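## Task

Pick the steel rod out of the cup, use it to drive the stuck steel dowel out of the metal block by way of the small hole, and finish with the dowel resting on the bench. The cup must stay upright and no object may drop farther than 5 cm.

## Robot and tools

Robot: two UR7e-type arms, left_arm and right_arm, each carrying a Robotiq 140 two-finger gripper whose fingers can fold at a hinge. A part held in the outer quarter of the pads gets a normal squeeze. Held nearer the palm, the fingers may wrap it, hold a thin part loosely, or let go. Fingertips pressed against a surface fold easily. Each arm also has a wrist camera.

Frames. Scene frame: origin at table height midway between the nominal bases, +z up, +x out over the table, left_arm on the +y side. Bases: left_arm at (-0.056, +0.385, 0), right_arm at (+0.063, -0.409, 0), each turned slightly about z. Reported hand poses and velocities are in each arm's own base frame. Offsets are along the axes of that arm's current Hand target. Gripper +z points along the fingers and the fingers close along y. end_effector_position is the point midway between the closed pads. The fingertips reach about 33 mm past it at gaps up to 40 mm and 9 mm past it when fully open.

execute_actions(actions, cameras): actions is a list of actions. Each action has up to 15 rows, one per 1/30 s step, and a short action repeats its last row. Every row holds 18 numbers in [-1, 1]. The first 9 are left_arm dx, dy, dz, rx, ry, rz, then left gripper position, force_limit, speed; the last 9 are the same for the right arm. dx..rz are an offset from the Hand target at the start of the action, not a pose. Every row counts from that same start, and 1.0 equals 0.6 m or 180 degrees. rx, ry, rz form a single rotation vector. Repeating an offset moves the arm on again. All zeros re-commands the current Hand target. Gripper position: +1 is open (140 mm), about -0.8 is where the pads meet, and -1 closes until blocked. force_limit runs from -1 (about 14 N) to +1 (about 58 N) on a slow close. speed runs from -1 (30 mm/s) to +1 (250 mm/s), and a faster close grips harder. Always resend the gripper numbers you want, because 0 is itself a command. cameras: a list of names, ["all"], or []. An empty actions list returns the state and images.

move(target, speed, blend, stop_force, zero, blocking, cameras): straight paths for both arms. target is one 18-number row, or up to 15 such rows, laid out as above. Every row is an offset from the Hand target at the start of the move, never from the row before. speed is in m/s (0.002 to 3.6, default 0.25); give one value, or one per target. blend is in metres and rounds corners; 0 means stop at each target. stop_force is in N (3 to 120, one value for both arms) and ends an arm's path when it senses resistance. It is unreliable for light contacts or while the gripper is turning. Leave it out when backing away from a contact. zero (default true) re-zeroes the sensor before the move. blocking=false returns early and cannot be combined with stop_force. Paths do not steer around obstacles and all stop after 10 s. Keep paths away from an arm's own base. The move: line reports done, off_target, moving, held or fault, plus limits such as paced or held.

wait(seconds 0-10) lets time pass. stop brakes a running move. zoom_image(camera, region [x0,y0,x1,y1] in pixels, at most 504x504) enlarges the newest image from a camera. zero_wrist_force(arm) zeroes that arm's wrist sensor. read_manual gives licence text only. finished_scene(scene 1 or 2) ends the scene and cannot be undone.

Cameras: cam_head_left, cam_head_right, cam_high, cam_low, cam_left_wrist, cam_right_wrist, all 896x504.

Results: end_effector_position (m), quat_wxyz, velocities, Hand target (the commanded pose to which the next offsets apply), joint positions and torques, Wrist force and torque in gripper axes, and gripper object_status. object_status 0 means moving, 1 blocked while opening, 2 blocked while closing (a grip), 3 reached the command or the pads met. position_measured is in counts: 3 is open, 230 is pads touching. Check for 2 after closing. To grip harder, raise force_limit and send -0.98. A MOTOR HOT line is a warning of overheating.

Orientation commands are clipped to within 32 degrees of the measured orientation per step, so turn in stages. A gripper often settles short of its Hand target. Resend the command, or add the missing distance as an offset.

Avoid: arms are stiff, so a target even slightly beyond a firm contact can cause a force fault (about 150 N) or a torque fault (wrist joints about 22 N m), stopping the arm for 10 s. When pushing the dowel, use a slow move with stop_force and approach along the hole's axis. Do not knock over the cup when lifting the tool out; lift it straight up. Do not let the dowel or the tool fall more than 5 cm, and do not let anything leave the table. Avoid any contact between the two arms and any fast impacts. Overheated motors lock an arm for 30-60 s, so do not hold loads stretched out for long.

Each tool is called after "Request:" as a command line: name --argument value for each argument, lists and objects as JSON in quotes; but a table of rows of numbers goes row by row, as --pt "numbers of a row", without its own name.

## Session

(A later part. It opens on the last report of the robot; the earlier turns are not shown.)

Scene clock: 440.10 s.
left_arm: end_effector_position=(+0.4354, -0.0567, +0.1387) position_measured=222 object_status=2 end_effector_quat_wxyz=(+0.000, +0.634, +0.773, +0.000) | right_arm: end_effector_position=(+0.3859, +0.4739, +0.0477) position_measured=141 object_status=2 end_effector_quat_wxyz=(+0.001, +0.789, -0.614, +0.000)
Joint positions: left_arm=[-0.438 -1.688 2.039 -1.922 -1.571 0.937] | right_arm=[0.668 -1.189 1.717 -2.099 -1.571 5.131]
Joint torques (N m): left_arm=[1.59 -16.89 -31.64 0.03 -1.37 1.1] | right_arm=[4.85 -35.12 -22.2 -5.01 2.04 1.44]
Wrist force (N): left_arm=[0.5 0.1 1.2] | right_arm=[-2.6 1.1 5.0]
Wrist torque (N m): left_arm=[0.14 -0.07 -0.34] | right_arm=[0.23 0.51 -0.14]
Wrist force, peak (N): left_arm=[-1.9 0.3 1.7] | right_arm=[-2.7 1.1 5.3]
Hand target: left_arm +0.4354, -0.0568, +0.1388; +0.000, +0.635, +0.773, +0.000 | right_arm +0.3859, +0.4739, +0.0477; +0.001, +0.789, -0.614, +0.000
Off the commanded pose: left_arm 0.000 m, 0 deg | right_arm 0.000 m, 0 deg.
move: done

Request:
move --pt "0.0244 -0.0082 0 0 0 0.5 -1 0 -1 0 0 0 0 0 0 -1 1 -1" --pt "0.0488 -0.0164 0 0 0 -0.9928 -1 0 -1 0 0 0 0 0 0 -1 1 -1" --pt "0.0856 -0.0156 0.0955 0.4041 0.0046 -0.9075 -1 0 -1 0 0 0 0 0 0 -1 1 -1" --pt "0.0856 -0.0156 0.1705 0.4041 0.0046 -0.9075 -1 0 -1 0 0 0 0 0 0 -1 1 -1" --speed '[0.5, 0.5, 0.35, 0.05]' --blend '[0.02, 0.01, 0.005, 0]' --cameras '["cam_left_wrist", "cam_low"]'

Scene clock: 456.07 s.
left_arm: end_effector_position=(+0.4161, -0.0082, +0.0364) position_measured=222 object_status=2 end_effector_quat_wxyz=(+0.262, +0.699, -0.588, +0.312) | right_arm: end_effector_position=(+0.3859, +0.4739, +0.0477) position_measured=141 object_status=2 end_effector_quat_wxyz=(+0.001, +0.789, -0.614, +0.000)
Joint positions: left_arm=[0.217 -1.338 2.322 -2.506 -2.408 4.778] | right_arm=[0.668 -1.189 1.717 -2.099 -1.571 5.131]
Joint torques (N m): left_arm=[-2.47 -37.98 -22.71 0.06 -3.85 -1.09] | right_arm=[4.99 -33.84 -20.83 -4.94 2.62 1.35]
Wrist force (N): left_arm=[0.7 0.5 0.1] | right_arm=[-2.8 1.4 4.9]
Wrist torque (N m): left_arm=[0.11 -0.22 -0.06] | right_arm=[0.31 0.56 -0.14]
Wrist force, peak (N): left_arm=[1.5 0.2 0.9] | right_arm=[-2.8 0.8 5.3]
Hand target: left_arm +0.4162, -0.0082, +0.0364; +0.262, +0.699, -0.588, +0.312 | right_arm +0.3859, +0.4739, +0.0477; +0.001, +0.789, -0.614, +0.000
Off the commanded pose: left_arm 0.000 m, 0 deg | right_arm 0.000 m, 0 deg.
move: done
camera_calibration:
cam_left_wrist: T_world_to_cam=[[-0.984626, -0.17441, -0.00965439, 0.419549], [-0.147956, 0.862108, -0.484643, 0.0923681], [0.0928497, -0.475764, -0.874659, 0.133291], [0, 0, 0, 1]] pos_world=[0.414389, 0.0569571, 0.1654]
Images, in order (width x height): cam_low 896x504, cam_left_wrist 896x504.

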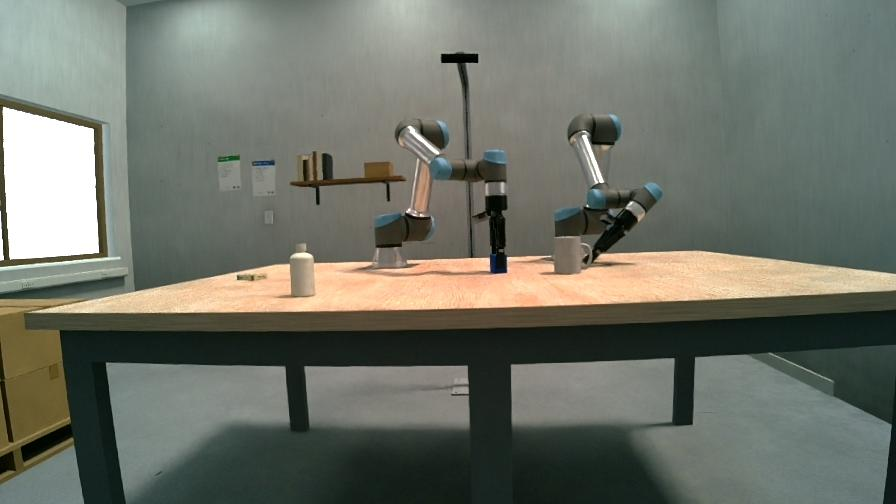

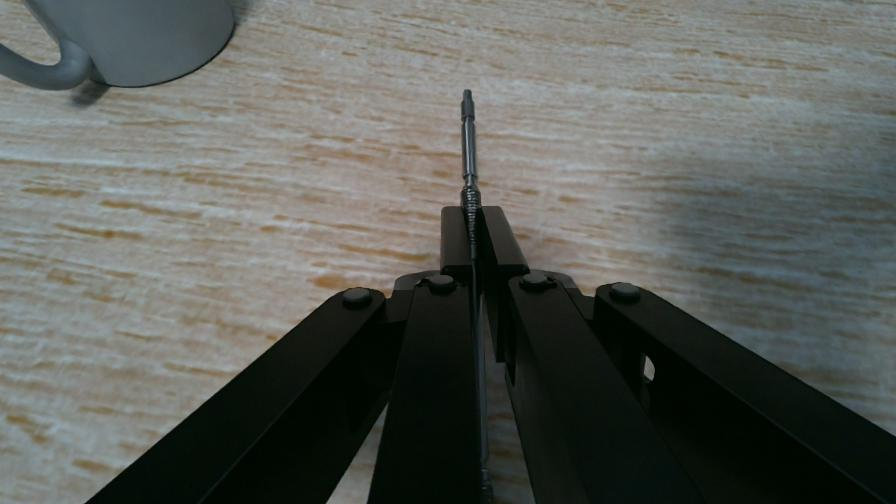

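Request:
move --pt "0.0619 0 -0.0558 0 0 0 -1 0 -1 0 0 0 0 0 0 -1 1 -1" --pt "0.2666 -0.0667 0.2244 -0.0066 -0.05 0.0059 -1 0 -1 0 0 0 0 0 0 -1 1 -1" --speed 0.2 --blend '[0.03, 0]' --cameras '["cam_left_wrist", "cam_low"]'

Request:
zoom_image --camera "cam_left_wrist" --region '[400, 20, 540, 160]'

Request:
zoom_image --camera "cam_low" --region '[470, 200, 610, 290]'

Scene clock: 467.33 s.
left_arm: end_effector_position=(+0.4913, -0.2053, +0.0653) position_measured=222 object_status=2 end_effector_quat_wxyz=(+0.219, +0.713, -0.616, +0.252) | right_arm: end_effector_position=(+0.3859, +0.4739, +0.0477) position_measured=141 object_status=2 end_effector_quat_wxyz=(+0.001, +0.789, -0.614, +0.000)
Joint positions: left_arm=[-0.316 -1.333 2.213 -2.795 -2.171 4.142] | right_arm=[0.668 -1.189 1.717 -2.099 -1.571 5.131]
Joint torques (N m): left_arm=[-6.22 -36.86 -18.03 -0.28 -1.93 -0.96] | right_arm=[5.19 -35.51 -21.2 -4.9 2.22 1.37]
Wrist force (N): left_arm=[0.3 0.5 0.9] | right_arm=[-2.6 1.2 4.8]
Wrist torque (N m): left_arm=[0.13 -0.13 0.01] | right_arm=[0.27 0.52 -0.13]
Wrist force, peak (N): left_arm=[2.6 -0.1 2.8] | right_arm=[-2.7 1.1 5.3]
Hand target: left_arm +0.4913, -0.2053, +0.0653; +0.219, +0.713, -0.616, +0.252 | right_arm +0.3859, +0.4739, +0.0477; +0.001, +0.789, -0.614, +0.000
Off the commanded pose: left_arm 0.000 m, 0 deg | right_arm 0.000 m, 0 deg.
move: done; blend cut to 0.025 m at target 1
camera_calibration:
cam_left_wrist: T_world_to_cam=[[-0.989334, -0.145457, -0.00779064, 0.467631], [-0.134063, 0.930145, -0.341844, 0.285105], [0.0569702, -0.337153, -0.939724, 0.108244], [0, 0, 0, 1]] pos_world=[0.494698, -0.160674, 0.202824]
Images, in order (width x height): cam_low 896x504, cam_left_wrist 896x504.

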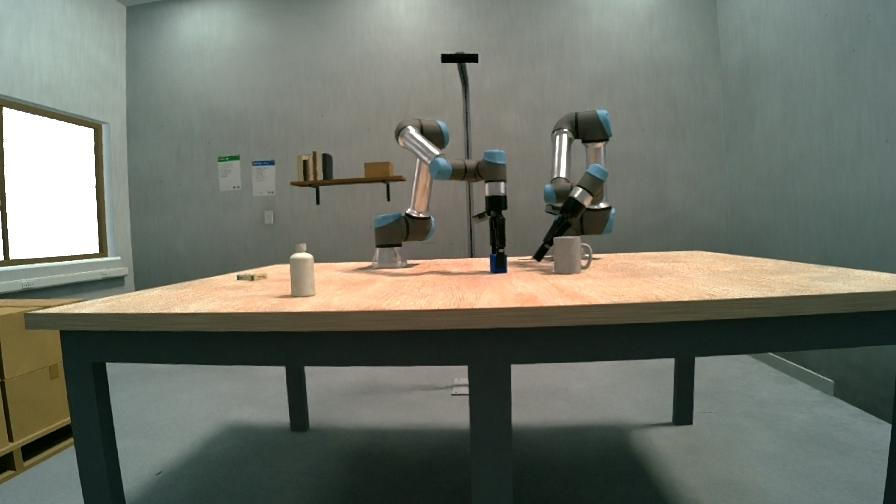

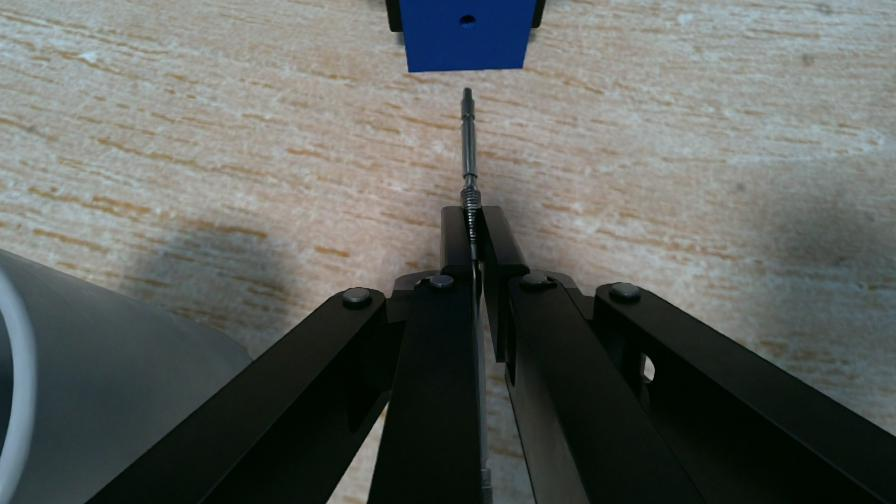

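Scaled by 3.600 from the camera's 896x504 image, which has a finer 1280x720 frame.

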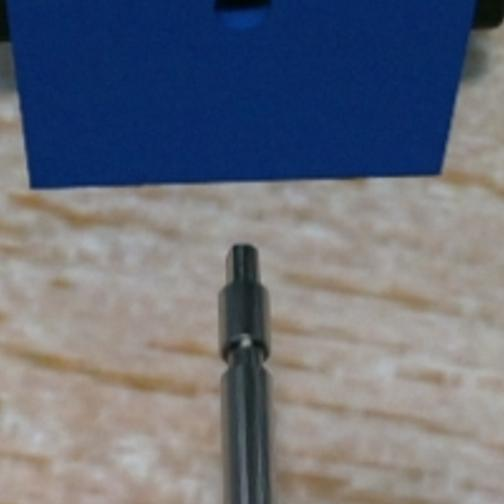

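Scaled by 3.600 from the camera's 896x504 image, which has a finer 1280x720 frame.

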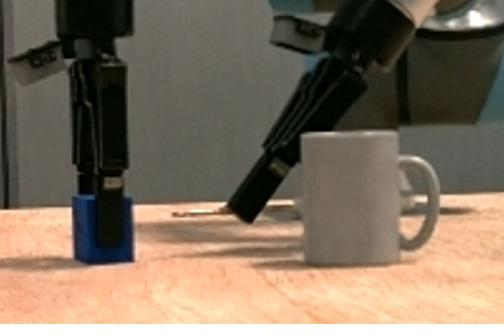

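Request:
zoom_image --camera "cam_low" --region '[485, 245, 549, 281]'

Scaled by 7.875 from the camera's 896x504 image, which has a finer 1280x720 frame.

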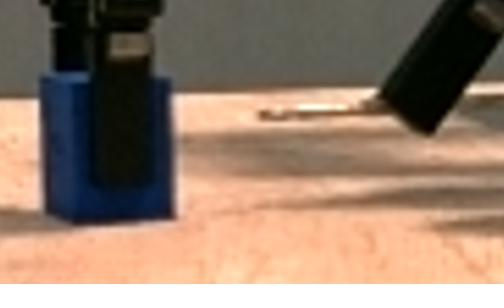

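Request:
move --target '[0.0183, 0.0021, 0.0481, 0, 0.0167, 0, -1, 0, -1, 0, 0, 0, 0, 0, 0, -1, 1, -1]' --speed 0.06 --cameras '["cam_left_wrist", "cam_low"]'

Request:
zoom_image --camera "cam_left_wrist" --region '[400, 20, 540, 160]'

Request:
zoom_image --camera "cam_low" --region '[485, 245, 549, 281]'

Scene clock: 484.67 s.
left_arm: end_effector_position=(+0.4938, -0.2320, +0.0497) position_measured=222 object_status=2 end_effector_quat_wxyz=(+0.235, +0.707, -0.610, +0.271) | right_arm: end_effector_position=(+0.3859, +0.4739, +0.0477) position_measured=141 object_status=2 end_effector_quat_wxyz=(+0.001, +0.789, -0.614, +0.000)
Joint positions: left_arm=[-0.346 -1.253 2.226 -2.944 -2.203 4.087] | right_arm=[0.668 -1.189 1.717 -2.099 -1.571 5.131]
Joint torques (N m): left_arm=[10.02 -38.69 -20.85 -1.93 0.43 0.8] | right_arm=[5.06 -35.54 -19.79 -4.89 2.27 1.44]
Wrist force (N): left_arm=[0.1 0.5 1.1] | right_arm=[-2.6 1.1 4.8]
Wrist torque (N m): left_arm=[0.12 -0.09 0.03] | right_arm=[0.24 0.52 -0.14]
Wrist force, peak (N): left_arm=[0.4 0.5 2.2] | right_arm=[-2.6 1.2 5.3]
Hand target: left_arm +0.4939, -0.2319, +0.0498; +0.235, +0.707, -0.610, +0.271 | right_arm +0.3859, +0.4739, +0.0477; +0.001, +0.789, -0.614, +0.000
Off the commanded pose: left_arm 0.000 m, 0 deg | right_arm 0.000 m, 0 deg.
move: done
camera_calibration:
cam_left_wrist: T_world_to_cam=[[-0.989276, -0.145861, -0.00757955, 0.465969], [-0.131354, 0.911178, -0.390514, 0.301698], [0.0638669, -0.385331, -0.920566, 0.0689436], [0, 0, 0, 1]] pos_world=[0.496198, -0.180368, 0.184816]
Images, in order (width x height): cam_low 896x504, cam_left_wrist 896x504.

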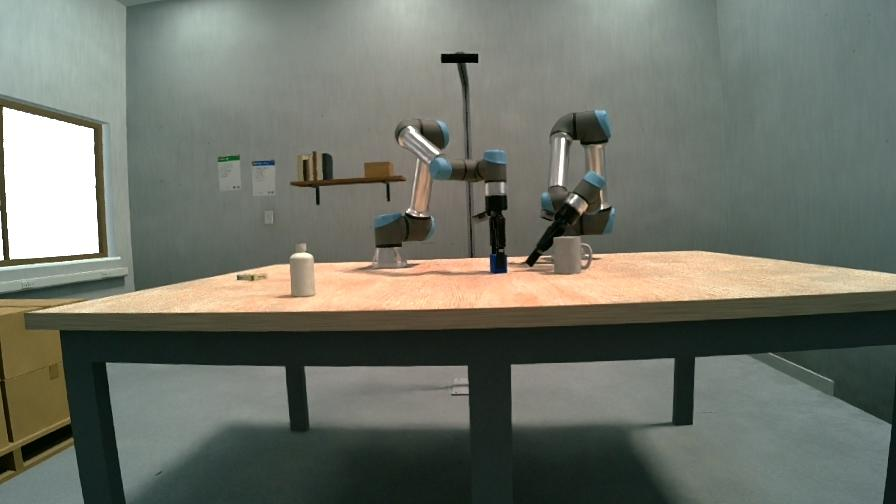

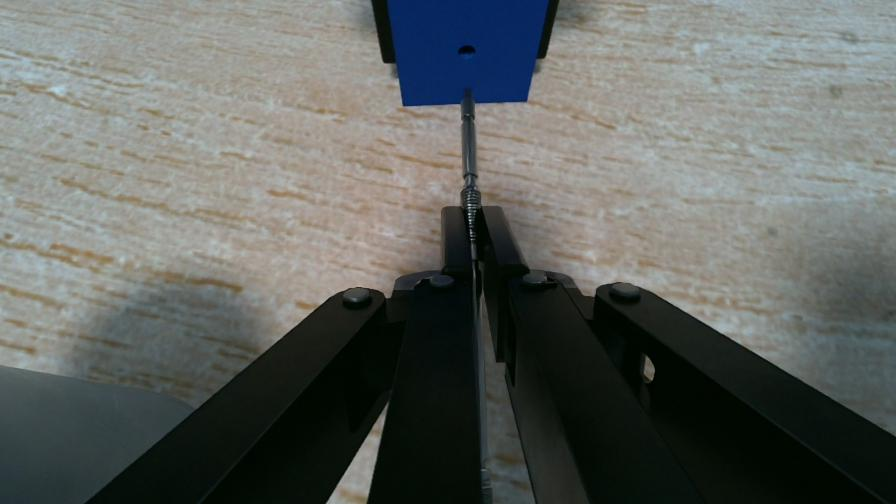

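Scaled by 3.600 from the camera's 896x504 image, which has a finer 1280x720 frame.

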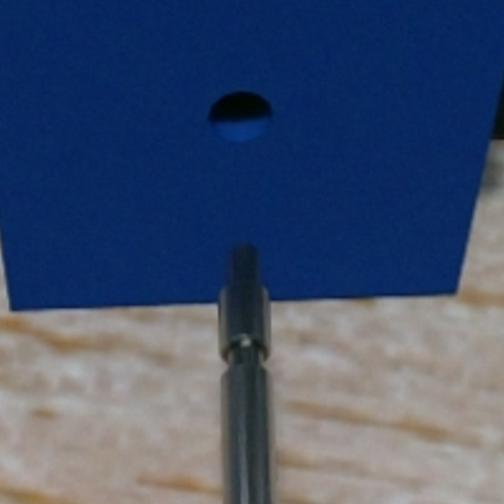

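Scaled by 7.875 from the camera's 896x504 image, which has a finer 1280x720 frame.

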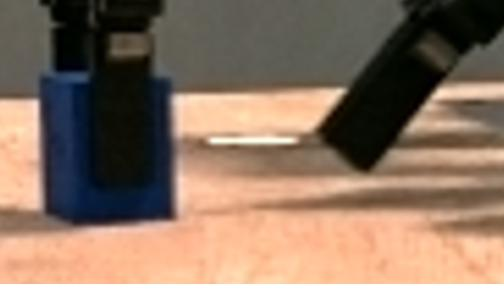

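Request:
move --target '[0.01486, 0, 0.01338, 0, 0, 0, -1, 0, -1, 0, 0, 0, 0, 0, 0, -1, 1, -1]' --speed 0.05 --cameras '["cam_left_wrist", "cam_low"]'

Request:
zoom_image --camera "cam_left_wrist" --region '[400, 20, 540, 160]'

Request:
zoom_image --camera "cam_low" --region '[485, 245, 549, 281]'

Scene clock: 496.47 s.
left_arm: end_effector_position=(+0.4958, -0.2439, +0.0498) position_measured=222 object_status=2 end_effector_quat_wxyz=(+0.235, +0.707, -0.610, +0.271) | right_arm: end_effector_position=(+0.3859, +0.4739, +0.0477) position_measured=141 object_status=2 end_effector_quat_wxyz=(+0.001, +0.789, -0.614, +0.000)
Joint positions: left_arm=[-0.37 -1.244 2.218 -2.962 -2.194 4.06] | right_arm=[0.668 -1.189 1.717 -2.099 -1.571 5.131]
Joint torques (N m): left_arm=[10.96 -35.41 -10.96 -2.3 -1.98 1.16] | right_arm=[5.85 -34.61 -21.03 -4.98 2.37 1.47]
Wrist force (N): left_arm=[0.2 0.6 0.9] | right_arm=[-2.4 1.0 4.7]
Wrist torque (N m): left_arm=[0.13 -0.11 0.03] | right_arm=[0.20 0.48 -0.14]
Wrist force, peak (N): left_arm=[0.0 0.8 1.3] | right_arm=[-2.8 1.2 5.1]
Hand target: left_arm +0.4957, -0.2438, +0.0498; +0.235, +0.707, -0.610, +0.271 | right_arm +0.3859, +0.4739, +0.0477; +0.001, +0.789, -0.614, +0.000
Off the commanded pose: left_arm 0.000 m, 0 deg | right_arm 0.000 m, 0 deg.
move: done
camera_calibration:
cam_left_wrist: T_world_to_cam=[[-0.989245, -0.146047, -0.00802168, 0.466144], [-0.131344, 0.911117, -0.390659, 0.31284], [0.0643631, -0.385404, -0.920501, 0.0640559], [0, 0, 0, 1]] pos_world=[0.498097, -0.192268, 0.184916]
Images, in order (width x height): cam_low 896x504, cam_left_wrist 896x504.

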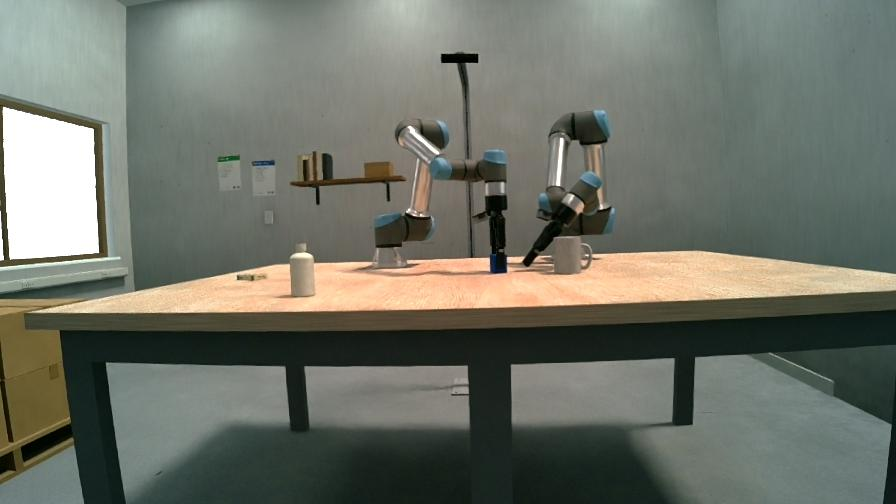

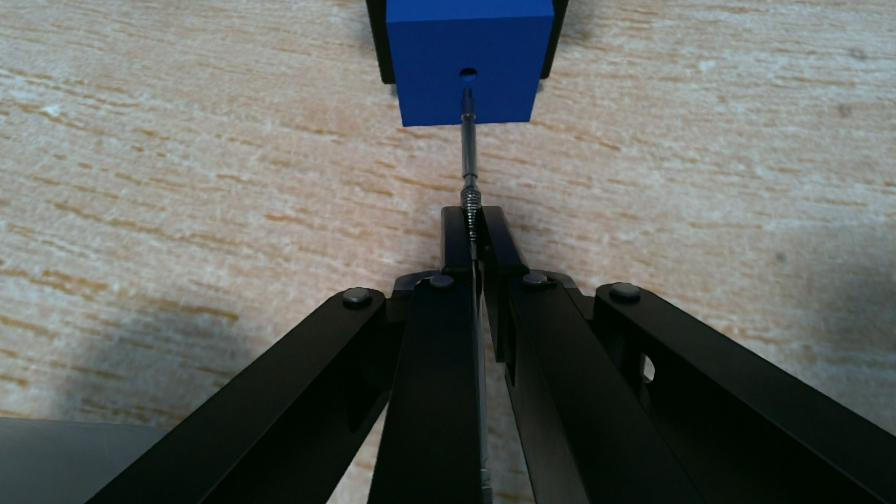

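Scaled by 3.600 from the camera's 896x504 image, which has a finer 1280x720 frame.

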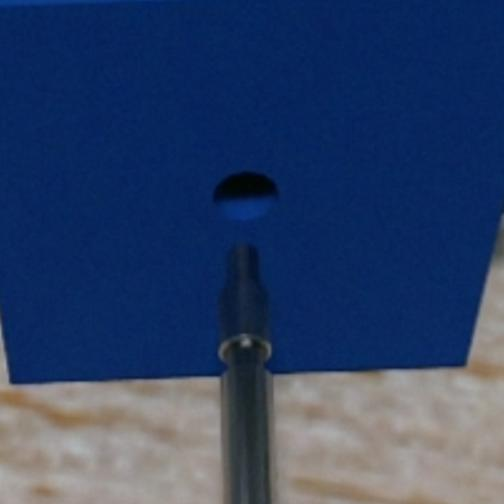

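Scaled by 7.875 from the camera's 896x504 image, which has a finer 1280x720 frame.

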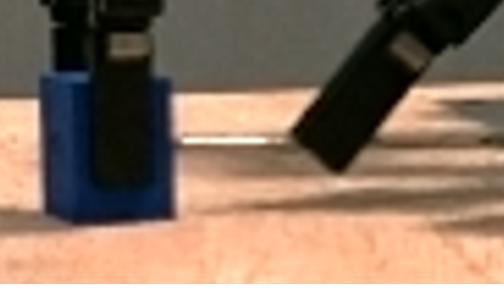

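Request:
move --pt "0.0 0.0012 0.0 0 0 0 -1 0 -1 0 0 0 0 0 0 -1 1 -1" --pt "0.0099 0.0012 0.0089 0 0 0 -1 0 -1 0 0 0 0 0 0 -1 1 -1" --pt "0.02724 0.0005 0.02453 0 0 0 -1 0 -1 0 0 0 0 0 0 -1 1 -1" --speed 0.025 --stop_force 6 --cameras '["cam_left_wrist", "cam_low"]'

Request:
zoom_image --camera "cam_left_wrist" --region '[400, 20, 540, 160]'

Scene clock: 503.33 s.
left_arm: end_effector_position=(+0.4962, -0.2522, +0.0499) position_measured=222 object_status=2 end_effector_quat_wxyz=(+0.235, +0.707, -0.610, +0.271) | right_arm: end_effector_position=(+0.3859, +0.4739, +0.0477) position_measured=141 object_status=2 end_effector_quat_wxyz=(+0.001, +0.789, -0.614, +0.000)
Joint positions: left_arm=[-0.387 -1.239 2.214 -2.973 -2.187 4.041] | right_arm=[0.668 -1.189 1.717 -2.099 -1.571 5.131]
Joint torques (N m): left_arm=[8.05 -44.21 -8.8 -0.45 -2.52 -0.98] | right_arm=[4.92 -35.27 -21.23 -5.11 2.3 1.17]
Wrist force (N): left_arm=[-2.5 0.9 -1.4] | right_arm=[1.2 1.0 5.0]
Wrist torque (N m): left_arm=[0.28 -0.17 0.01] | right_arm=[0.13 0.54 -0.15]
Wrist force, peak (N): left_arm=[-12.6 0.6 -9.7] | right_arm=[13.3 1.2 5.3]
Hand target: left_arm +0.4962, -0.2522, +0.0499; +0.235, +0.707, -0.610, +0.271 (not the last commanded pose) | right_arm +0.3859, +0.4739, +0.0477; +0.001, +0.789, -0.614, +0.000
Off the commanded pose: left_arm 0.014 m, 0 deg | right_arm 0.000 m, 0 deg.
move: contact (left_arm); path passed 2 of 3 targets
camera_calibration:
cam_left_wrist: T_world_to_cam=[[-0.989251, -0.146023, -0.00770974, 0.465278], [-0.131445, 0.911118, -0.390622, 0.320498], [0.0640642, -0.38541, -0.920519, 0.0609822], [0, 0, 0, 1]] pos_world=[0.498498, -0.200568, 0.184916]
Images, in order (width x height): cam_low 896x504, cam_left_wrist 896x504.

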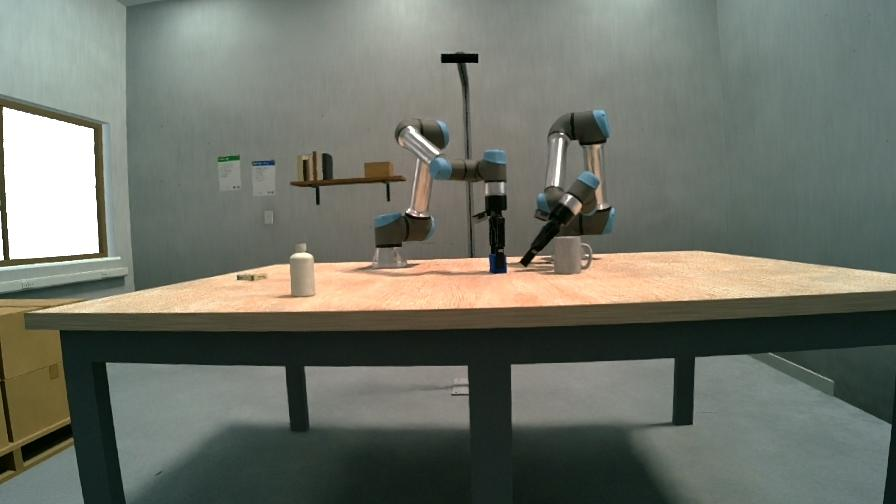

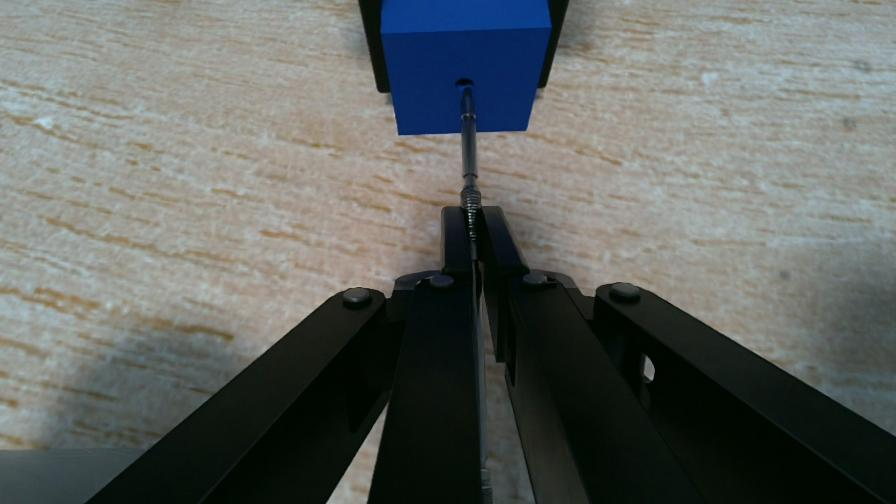

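Scaled by 3.600 from the camera's 896x504 image, which has a finer 1280x720 frame.

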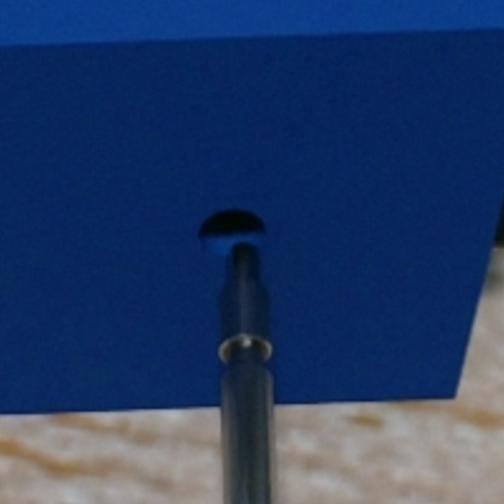

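Request:
move --pt "-0.00495 0 -0.00446 0 0 0 -1 0 -1 0 0 0 0 0 0 -1 1 -1" --pt "-0.00105 -0.0022 -0.0088 0 0 0 -1 0 -1 0 0 0 0 0 0 -1 1 -1" --speed 0.03 --cameras '["cam_left_wrist"]'

Request:
zoom_image --camera "cam_left_wrist" --region '[400, 20, 540, 160]'

Scene clock: 508.17 s.
left_arm: end_effector_position=(+0.4970, -0.2480, +0.0535) position_measured=222 object_status=2 end_effector_quat_wxyz=(+0.235, +0.707, -0.610, +0.271) end_effector_velocity=(+0.000, +0.000, +0.000) end_effector_angular_velocity=(-0.002, -0.004, +0.000) | right_arm: end_effector_position=(+0.3859, +0.4739, +0.0477) position_measured=141 object_status=2 end_effector_quat_wxyz=(+0.001, +0.789, -0.614, +0.000)
Joint positions: left_arm=[-0.377 -1.248 2.211 -2.955 -2.191 4.052] | right_arm=[0.668 -1.189 1.717 -2.099 -1.571 5.131]
Joint velocities: left_arm=[0 0 0.002 -0.007 0 0] | right_arm=[within noise]
Joint torques (N m): left_arm=[0.46 -22.38 -9.11 -6.54 -2.89 0.9] | right_arm=[4.03 -33.93 -20.76 -4.95 2.27 1.47]
Wrist force (N): left_arm=[0.5 1.1 1.0] | right_arm=[-2.8 0.5 4.6]
Wrist torque (N m): left_arm=[0.24 -0.17 -0.08] | right_arm=[0.12 0.56 -0.14]
Wrist force, peak (N): left_arm=[-2.4 1.3 -1.5] | right_arm=[-2.9 0.7 5.0]
Hand target: left_arm +0.4969, -0.2480, +0.0534; +0.235, +0.707, -0.610, +0.271 | right_arm +0.3859, +0.4739, +0.0477; +0.001, +0.789, -0.614, +0.000
Off the commanded pose: left_arm 0.000 m, 0 deg | right_arm 0.000 m, 0 deg.
move: done
camera_calibration:
cam_left_wrist: T_world_to_cam=[[-0.989239, -0.146099, -0.007892, 0.466724], [-0.131443, 0.911108, -0.390646, 0.318224], [0.0642635, -0.385405, -0.920507, 0.0658549], [0, 0, 0, 1]] pos_world=[0.499298, -0.196368, 0.188616]
Images, in order (width x height): cam_left_wrist 896x504.

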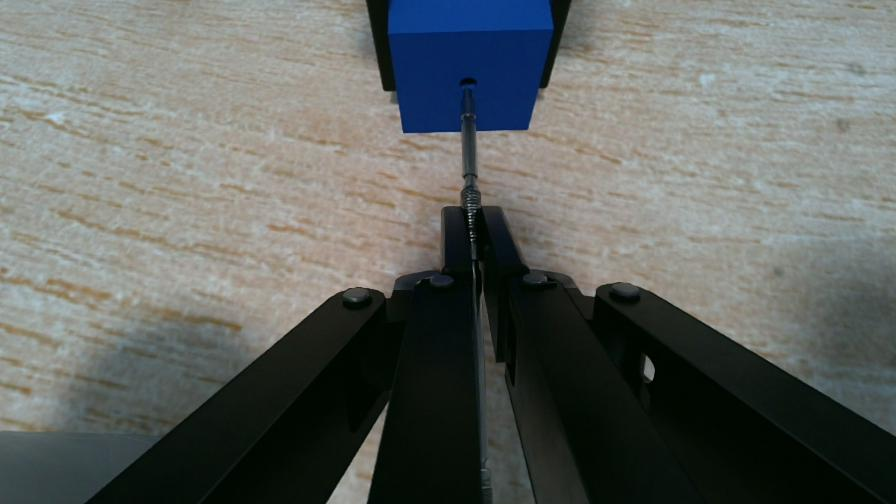

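Scaled by 3.600 from the camera's 896x504 image, which has a finer 1280x720 frame.

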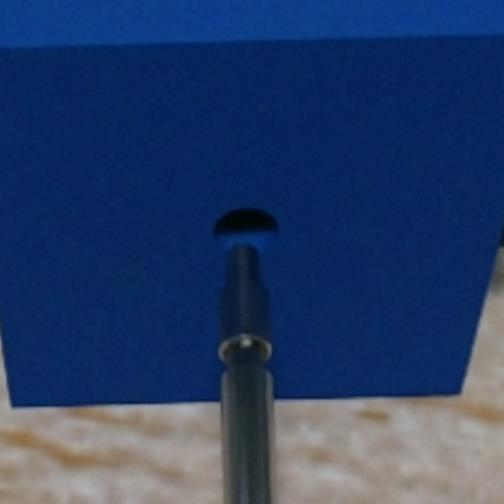

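Request:
move --target '[0.02724, -0.0003, 0.02453, 0, 0, 0, -1, 0, -1, 0, 0, 0, 0, 0, 0, -1, 1, -1]' --speed 0.025 --stop_force 6 --cameras '["cam_left_wrist"]'

Request:
zoom_image --camera "cam_left_wrist" --region '[400, 20, 540, 200]'

Scene clock: 516.53 s.
left_arm: end_effector_position=(+0.4997, -0.2659, +0.0534) position_measured=222 object_status=2 end_effector_quat_wxyz=(+0.235, +0.707, -0.610, +0.271) | right_arm: end_effector_position=(+0.3859, +0.4739, +0.0477) position_measured=141 object_status=2 end_effector_quat_wxyz=(+0.001, +0.789, -0.614, +0.000)
Joint positions: left_arm=[-0.412 -1.234 2.197 -2.977 -2.176 4.014] | right_arm=[0.668 -1.189 1.717 -2.099 -1.571 5.131]
Joint torques (N m): left_arm=[9.42 -43.43 -8.28 -0.35 -2.52 -0.92] | right_arm=[4.85 -35.33 -21.35 -5.06 2.17 1.39]
Wrist force (N): left_arm=[0.6 1.2 1.1] | right_arm=[-2.7 0.7 4.7]
Wrist torque (N m): left_arm=[0.26 -0.20 0.02] | right_arm=[0.15 0.53 -0.13]
Wrist force, peak (N): left_arm=[-5.2 1.1 -3.4] | right_arm=[4.3 0.6 5.1]
Hand target: left_arm +0.4997, -0.2659, +0.0534; +0.235, +0.707, -0.610, +0.271 (not the last commanded pose) | right_arm +0.3859, +0.4739, +0.0477; +0.001, +0.789, -0.614, +0.000
Off the commanded pose: left_arm 0.004 m, 0 deg | right_arm 0.000 m, 0 deg.
move: contact (left_arm)
camera_calibration:
cam_left_wrist: T_world_to_cam=[[-0.98925, -0.146027, -0.00772328, 0.466768], [-0.13145, 0.911154, -0.390538, 0.334802], [0.0640663, -0.385325, -0.920554, 0.0587236], [0, 0, 0, 1]] pos_world=[0.501998, -0.214268, 0.188416]
Images, in order (width x height): cam_left_wrist 896x504.

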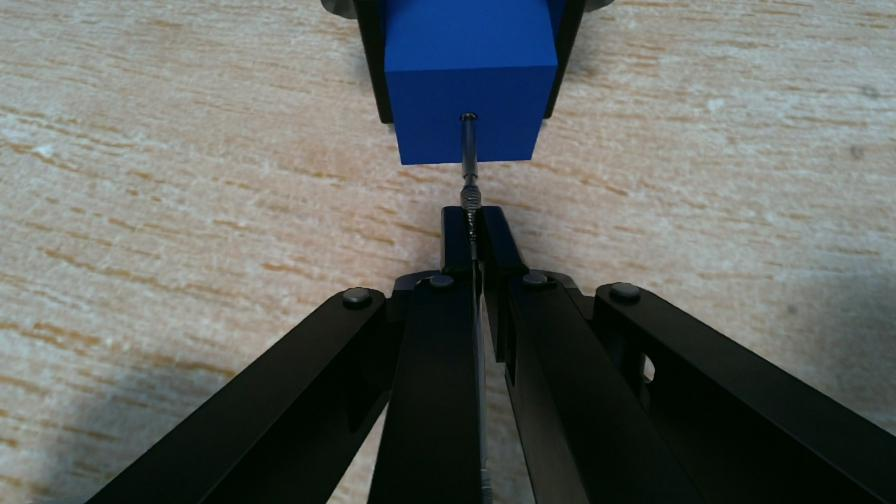

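Scaled by 2.800 from the camera's 896x504 image, which has a finer 1280x720 frame.

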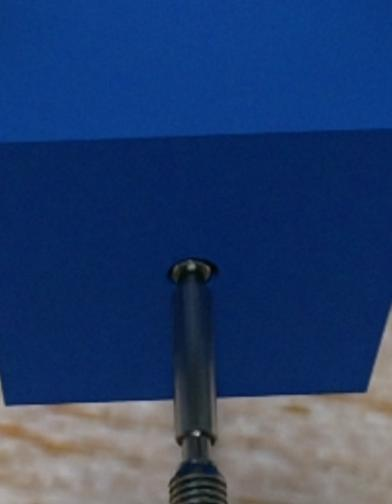

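Request:
move --target '[0.02972, -0.0008, 0.02676, 0, 0, 0, -1, 0, -1, 0, 0, 0, 0, 0, 0, -1, 1, -1]' --speed 0.025 --stop_force 20 --cameras '["cam_left_wrist", "cam_right_wrist"]'

Request:
zoom_image --camera "cam_left_wrist" --region '[400, 60, 540, 240]'

Scene clock: 523.10 s.
left_arm: end_effector_position=(+0.5037, -0.2896, +0.0534) position_measured=222 object_status=2 end_effector_quat_wxyz=(+0.235, +0.707, -0.610, +0.271) | right_arm: end_effector_position=(+0.3859, +0.4739, +0.0477) position_measured=141 object_status=2 end_effector_quat_wxyz=(+0.001, +0.789, -0.614, +0.000)
Joint positions: left_arm=[-0.455 -1.214 2.174 -3 -2.157 3.967] | right_arm=[0.668 -1.189 1.717 -2.099 -1.571 5.131]
Joint torques (N m): left_arm=[11.56 -43.2 -8.73 -0.02 -1.78 1.2] | right_arm=[5.1 -33.92 -19.99 -5.12 1.91 1.11]
Wrist force (N): left_arm=[3.4 3.4 -0.9] | right_arm=[-3.0 -1.7 8.0]
Wrist torque (N m): left_arm=[0.16 -0.13 0.08] | right_arm=[0.14 0.54 -0.08]
Wrist force, peak (N): left_arm=[-5.0 1.6 -3.7] | right_arm=[-3.3 -1.5 8.1]
Hand target: left_arm +0.5037, -0.2896, +0.0534; +0.235, +0.707, -0.610, +0.271 | right_arm +0.3859, +0.4739, +0.0477; +0.001, +0.789, -0.614, +0.000
Off the commanded pose: left_arm 0.000 m, 0 deg | right_arm 0.000 m, 0 deg.
move: done
camera_calibration:
cam_left_wrist: T_world_to_cam=[[-0.98925, -0.146027, -0.00772328, 0.467264], [-0.13145, 0.911154, -0.390538, 0.356922], [0.0640663, -0.385325, -0.920554, 0.0493351], [0, 0, 0, 1]] pos_world=[0.505998, -0.237968, 0.188416]
cam_right_wrist: T_world_to_cam=[[-0.974988, -0.222141, -0.00721502, 0.498021], [-0.211821, 0.918885, 0.33284, -0.36382], [-0.0673076, 0.326043, -0.942956, 0.0556962], [0, 0, 0, 1]] pos_world=[0.412248, 0.42678, 0.177206]
Images, in order (width x height): cam_left_wrist 896x504, cam_right_wrist 896x504.

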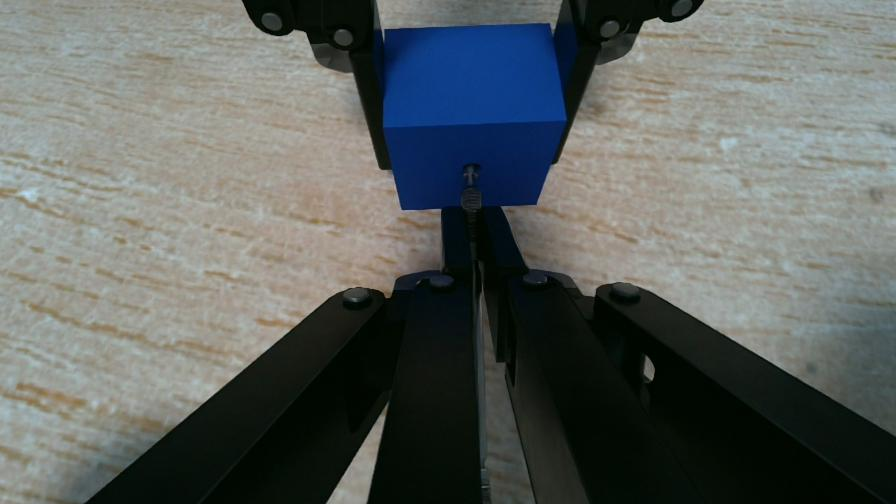

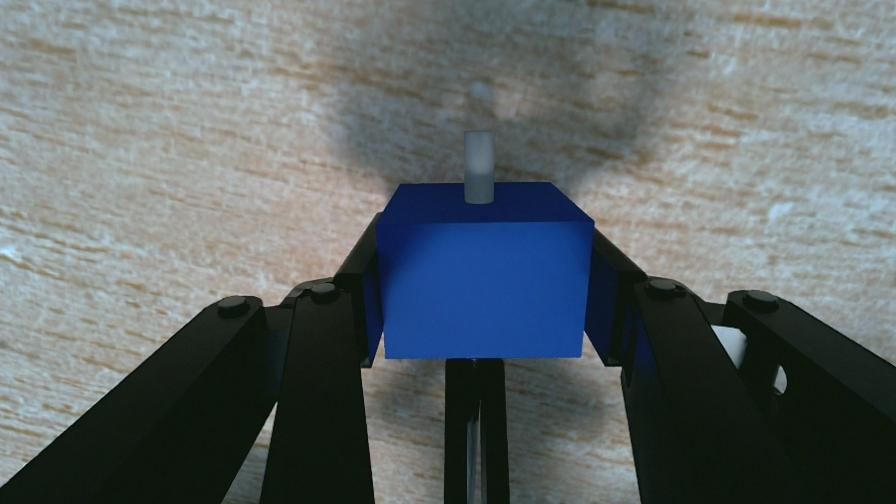

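Scaled by 2.800 from the camera's 896x504 image, which has a finer 1280x720 frame.

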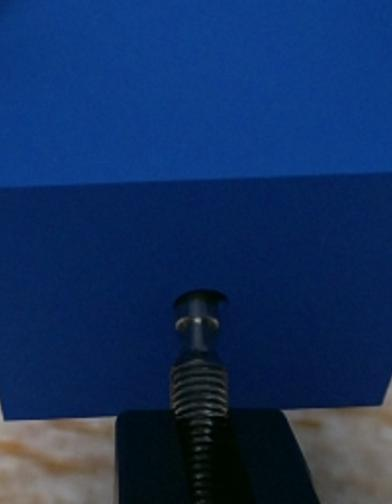

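Request:
move --target '[0.0062, -0.0002, 0.00558, 0, 0, 0, -1, 0, -1, 0, 0, 0, 0, 0, 0, -1, 1, -1]' --speed 0.02 --stop_force 15 --cameras '["cam_left_wrist", "cam_right_wrist"]'

Request:
zoom_image --camera "cam_left_wrist" --region '[400, 60, 540, 240]'

Scene clock: 527.57 s.
left_arm: end_effector_position=(+0.5045, -0.2945, +0.0534) position_measured=222 object_status=2 end_effector_quat_wxyz=(+0.235, +0.707, -0.610, +0.271) | right_arm: end_effector_position=(+0.3859, +0.4739, +0.0477) position_measured=141 object_status=2 end_effector_quat_wxyz=(+0.001, +0.789, -0.614, +0.000)
Joint positions: left_arm=[-0.464 -1.209 2.169 -3.005 -2.153 3.957] | right_arm=[0.668 -1.189 1.717 -2.099 -1.571 5.131]
Joint torques (N m): left_arm=[7.77 -37.24 -8.3 -0.37 -1.16 1.18] | right_arm=[3.96 -34.86 -21.1 -5.03 2.01 1.28]
Wrist force (N): left_arm=[1.8 3.7 -1.9] | right_arm=[-1.2 -1.2 7.8]
Wrist torque (N m): left_arm=[0.24 -0.15 0.07] | right_arm=[0.21 0.56 -0.09]
Wrist force, peak (N): left_arm=[0.8 4.6 -3.4] | right_arm=[-3.3 -1.6 8.3]
Hand target: left_arm +0.5045, -0.2945, +0.0534; +0.235, +0.707, -0.610, +0.271 | right_arm +0.3859, +0.4739, +0.0477; +0.001, +0.789, -0.614, +0.000
Off the commanded pose: left_arm 0.000 m, 0 deg | right_arm 0.000 m, 0 deg.
move: done
camera_calibration:
cam_left_wrist: T_world_to_cam=[[-0.98925, -0.146027, -0.00772328, 0.46734], [-0.13145, 0.911154, -0.390538, 0.361492], [0.0640663, -0.385325, -0.920554, 0.0473958], [0, 0, 0, 1]] pos_world=[0.506798, -0.242868, 0.188416]
cam_right_wrist: T_world_to_cam=[[-0.974988, -0.222141, -0.00721502, 0.498021], [-0.211821, 0.918885, 0.33284, -0.36382], [-0.0673076, 0.326043, -0.942956, 0.0556962], [0, 0, 0, 1]] pos_world=[0.412248, 0.42678, 0.177206]
Images, in order (width x height): cam_left_wrist 896x504, cam_right_wrist 896x504.

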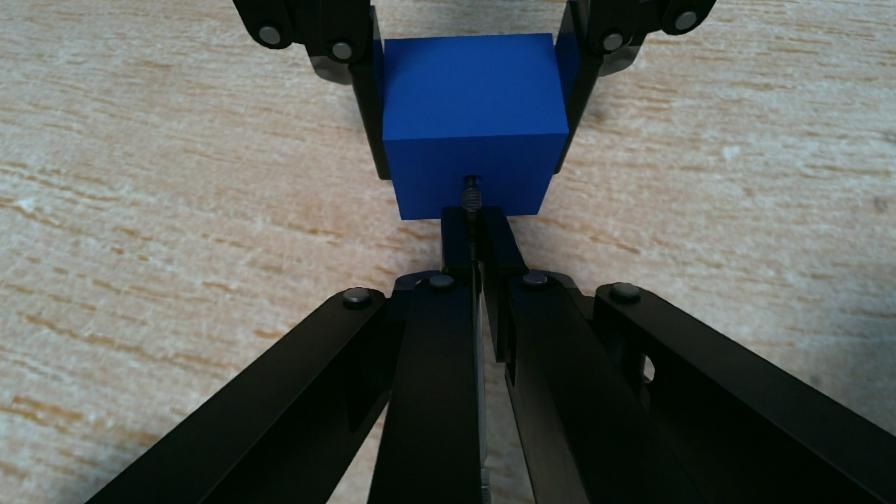

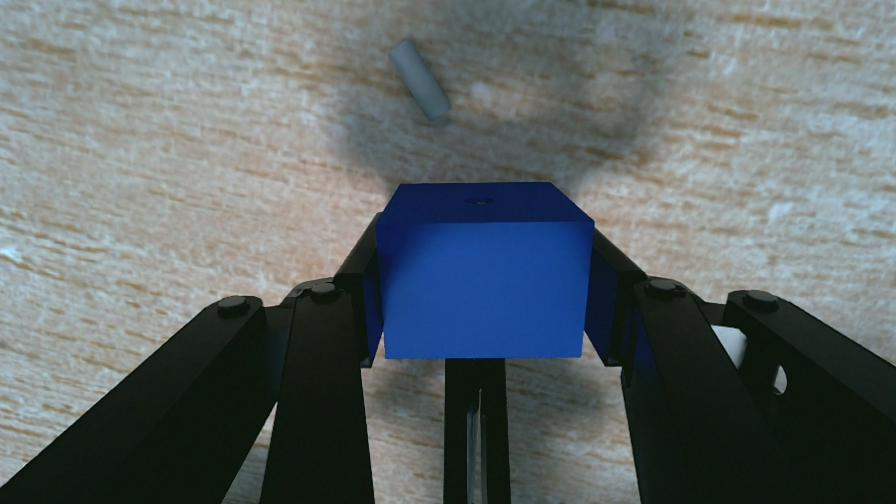

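Scaled by 2.800 from the camera's 896x504 image, which has a finer 1280x720 frame.

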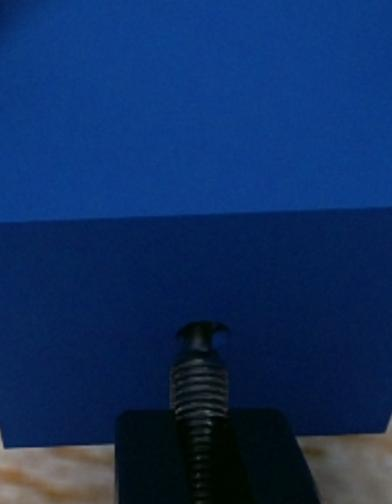

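Request:
move --pt "-0.0619 0.0023 -0.0558 0 0 0 -1 0 -1 0 0 0 0 0 0 -1 1 -1" --pt "-0.1486 0.0055 -0.1338 0 0 0 -1 0 -1 0 0 0 0 0 0 -1 1 -1" --speed '[0.08, 0.2]' --blend '[0.01, 0]' --cameras '["cam_left_wrist"]'

Scene clock: 534.13 s.
left_arm: end_effector_position=(+0.4839, -0.1763, +0.0534) position_measured=222 object_status=2 end_effector_quat_wxyz=(+0.235, +0.707, -0.610, +0.271) | right_arm: end_effector_position=(+0.3859, +0.4739, +0.0477) position_measured=141 object_status=2 end_effector_quat_wxyz=(+0.001, +0.789, -0.614, +0.000)
Joint positions: left_arm=[-0.232 -1.303 2.253 -2.84 -2.243 4.222] | right_arm=[0.668 -1.189 1.717 -2.099 -1.571 5.131]
Joint torques (N m): left_arm=[3.92 -18.59 -17.49 -4.88 0.16 1.2] | right_arm=[5.87 -34.03 -20.82 -1.34 1.82 1.08]
Wrist force (N): left_arm=[0.5 1.3 1.1] | right_arm=[-2.8 0.7 4.8]
Wrist torque (N m): left_arm=[0.30 -0.18 -0.08] | right_arm=[0.15 0.58 -0.14]
Wrist force, peak (N): left_arm=[5.5 4.4 0.7] | right_arm=[-4.6 -2.7 7.5]
Hand target: left_arm +0.4838, -0.1763, +0.0533; +0.235, +0.707, -0.610, +0.271 | right_arm +0.3859, +0.4739, +0.0477; +0.001, +0.789, -0.614, +0.000
Off the commanded pose: left_arm 0.000 m, 0 deg | right_arm 0.000 m, 0 deg.
move: done
camera_calibration:
cam_left_wrist: T_world_to_cam=[[-0.989239, -0.146099, -0.007892, 0.464239], [-0.131443, 0.911108, -0.390646, 0.251136], [0.0642635, -0.385405, -0.920507, 0.0942383], [0, 0, 0, 1]] pos_world=[0.486198, -0.124668, 0.188516]
Images, in order (width x height): cam_left_wrist 896x504.

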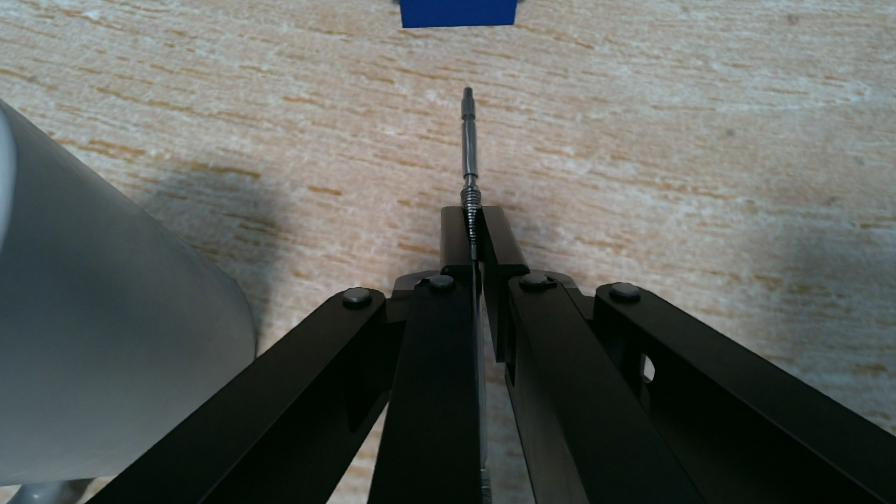

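Request:
move --pt "-0.19 0.0663 -0.171 0 0 0 -1 0 -1 0 0 0 0 0 0 -1 1 -1" --pt "-0.1675 0.0663 -0.1465 0 -0.2333 0 -1 0 -1 0 0 0 0 0 0 -1 1 -1" --pt "-0.184 0.0663 -0.1282 0 -0.2333 0 -1 0 -1 0 0 0 0 0 0 -1 1 -1" --speed '[0.25, 0.14, 0.03]' --blend '[0.02, 0.004, 0]' --cameras '["cam_left_wrist"]'

Scene clock: 544.47 s.
left_arm: end_effector_position=(+0.4250, -0.0499, +0.0365) position_measured=222 object_status=2 end_effector_quat_wxyz=(+0.001, +0.757, -0.654, -0.001) end_effector_velocity=(+0.000, +0.000, +0.001) end_effector_angular_velocity=(+0.001, +0.002, +0.001) | right_arm: end_effector_position=(+0.3859, +0.4739, +0.0477) position_measured=141 object_status=2 end_effector_quat_wxyz=(+0.001, +0.789, -0.614, +0.000)
Joint positions: left_arm=[-0.432 -1.577 2.235 -2.227 -1.573 4.134] | right_arm=[0.668 -1.189 1.717 -2.099 -1.571 5.131]
Joint velocities: left_arm=[0 -0.002 -0.003 0.007 0 -0.001] | right_arm=[within noise]
Joint torques (N m): left_arm=[6.16 -31.64 -28.29 0.41 1.26 -1.02] | right_arm=[5.4 -34.43 -21.76 -1.32 2.14 1.2]
Wrist force (N): left_arm=[0.9 0.7 -0.4] | right_arm=[-2.7 0.8 4.7]
Wrist torque (N m): left_arm=[0.31 0.01 -0.24] | right_arm=[0.16 0.53 -0.13]
Wrist force, peak (N): left_arm=[2.8 0.6 3.2] | right_arm=[-3.0 1.0 5.0]
Hand target: left_arm +0.4250, -0.0500, +0.0366; +0.001, +0.757, -0.654, -0.001 | right_arm +0.3859, +0.4739, +0.0477; +0.001, +0.789, -0.614, +0.000
Off the commanded pose: left_arm 0.000 m, 0 deg | right_arm 0.000 m, 0 deg.
move: done
camera_calibration:
cam_left_wrist: T_world_to_cam=[[-0.990251, -0.139179, -0.00567037, 0.424958], [-0.133419, 0.935999, 0.325739, 0.0976213], [-0.0400284, 0.32332, -0.945443, 0.211732], [0, 0, 0, 1]] pos_world=[0.442315, -0.100686, 0.170791]
Images, in order (width x height): cam_left_wrist 896x504.

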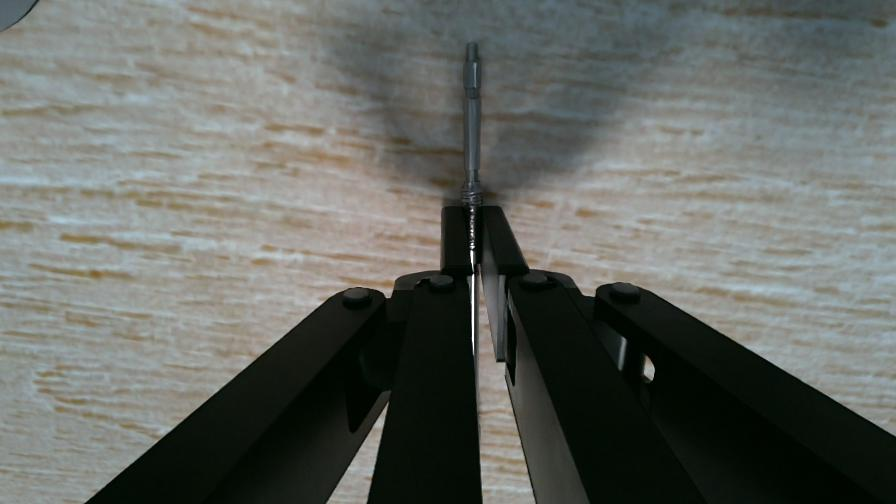

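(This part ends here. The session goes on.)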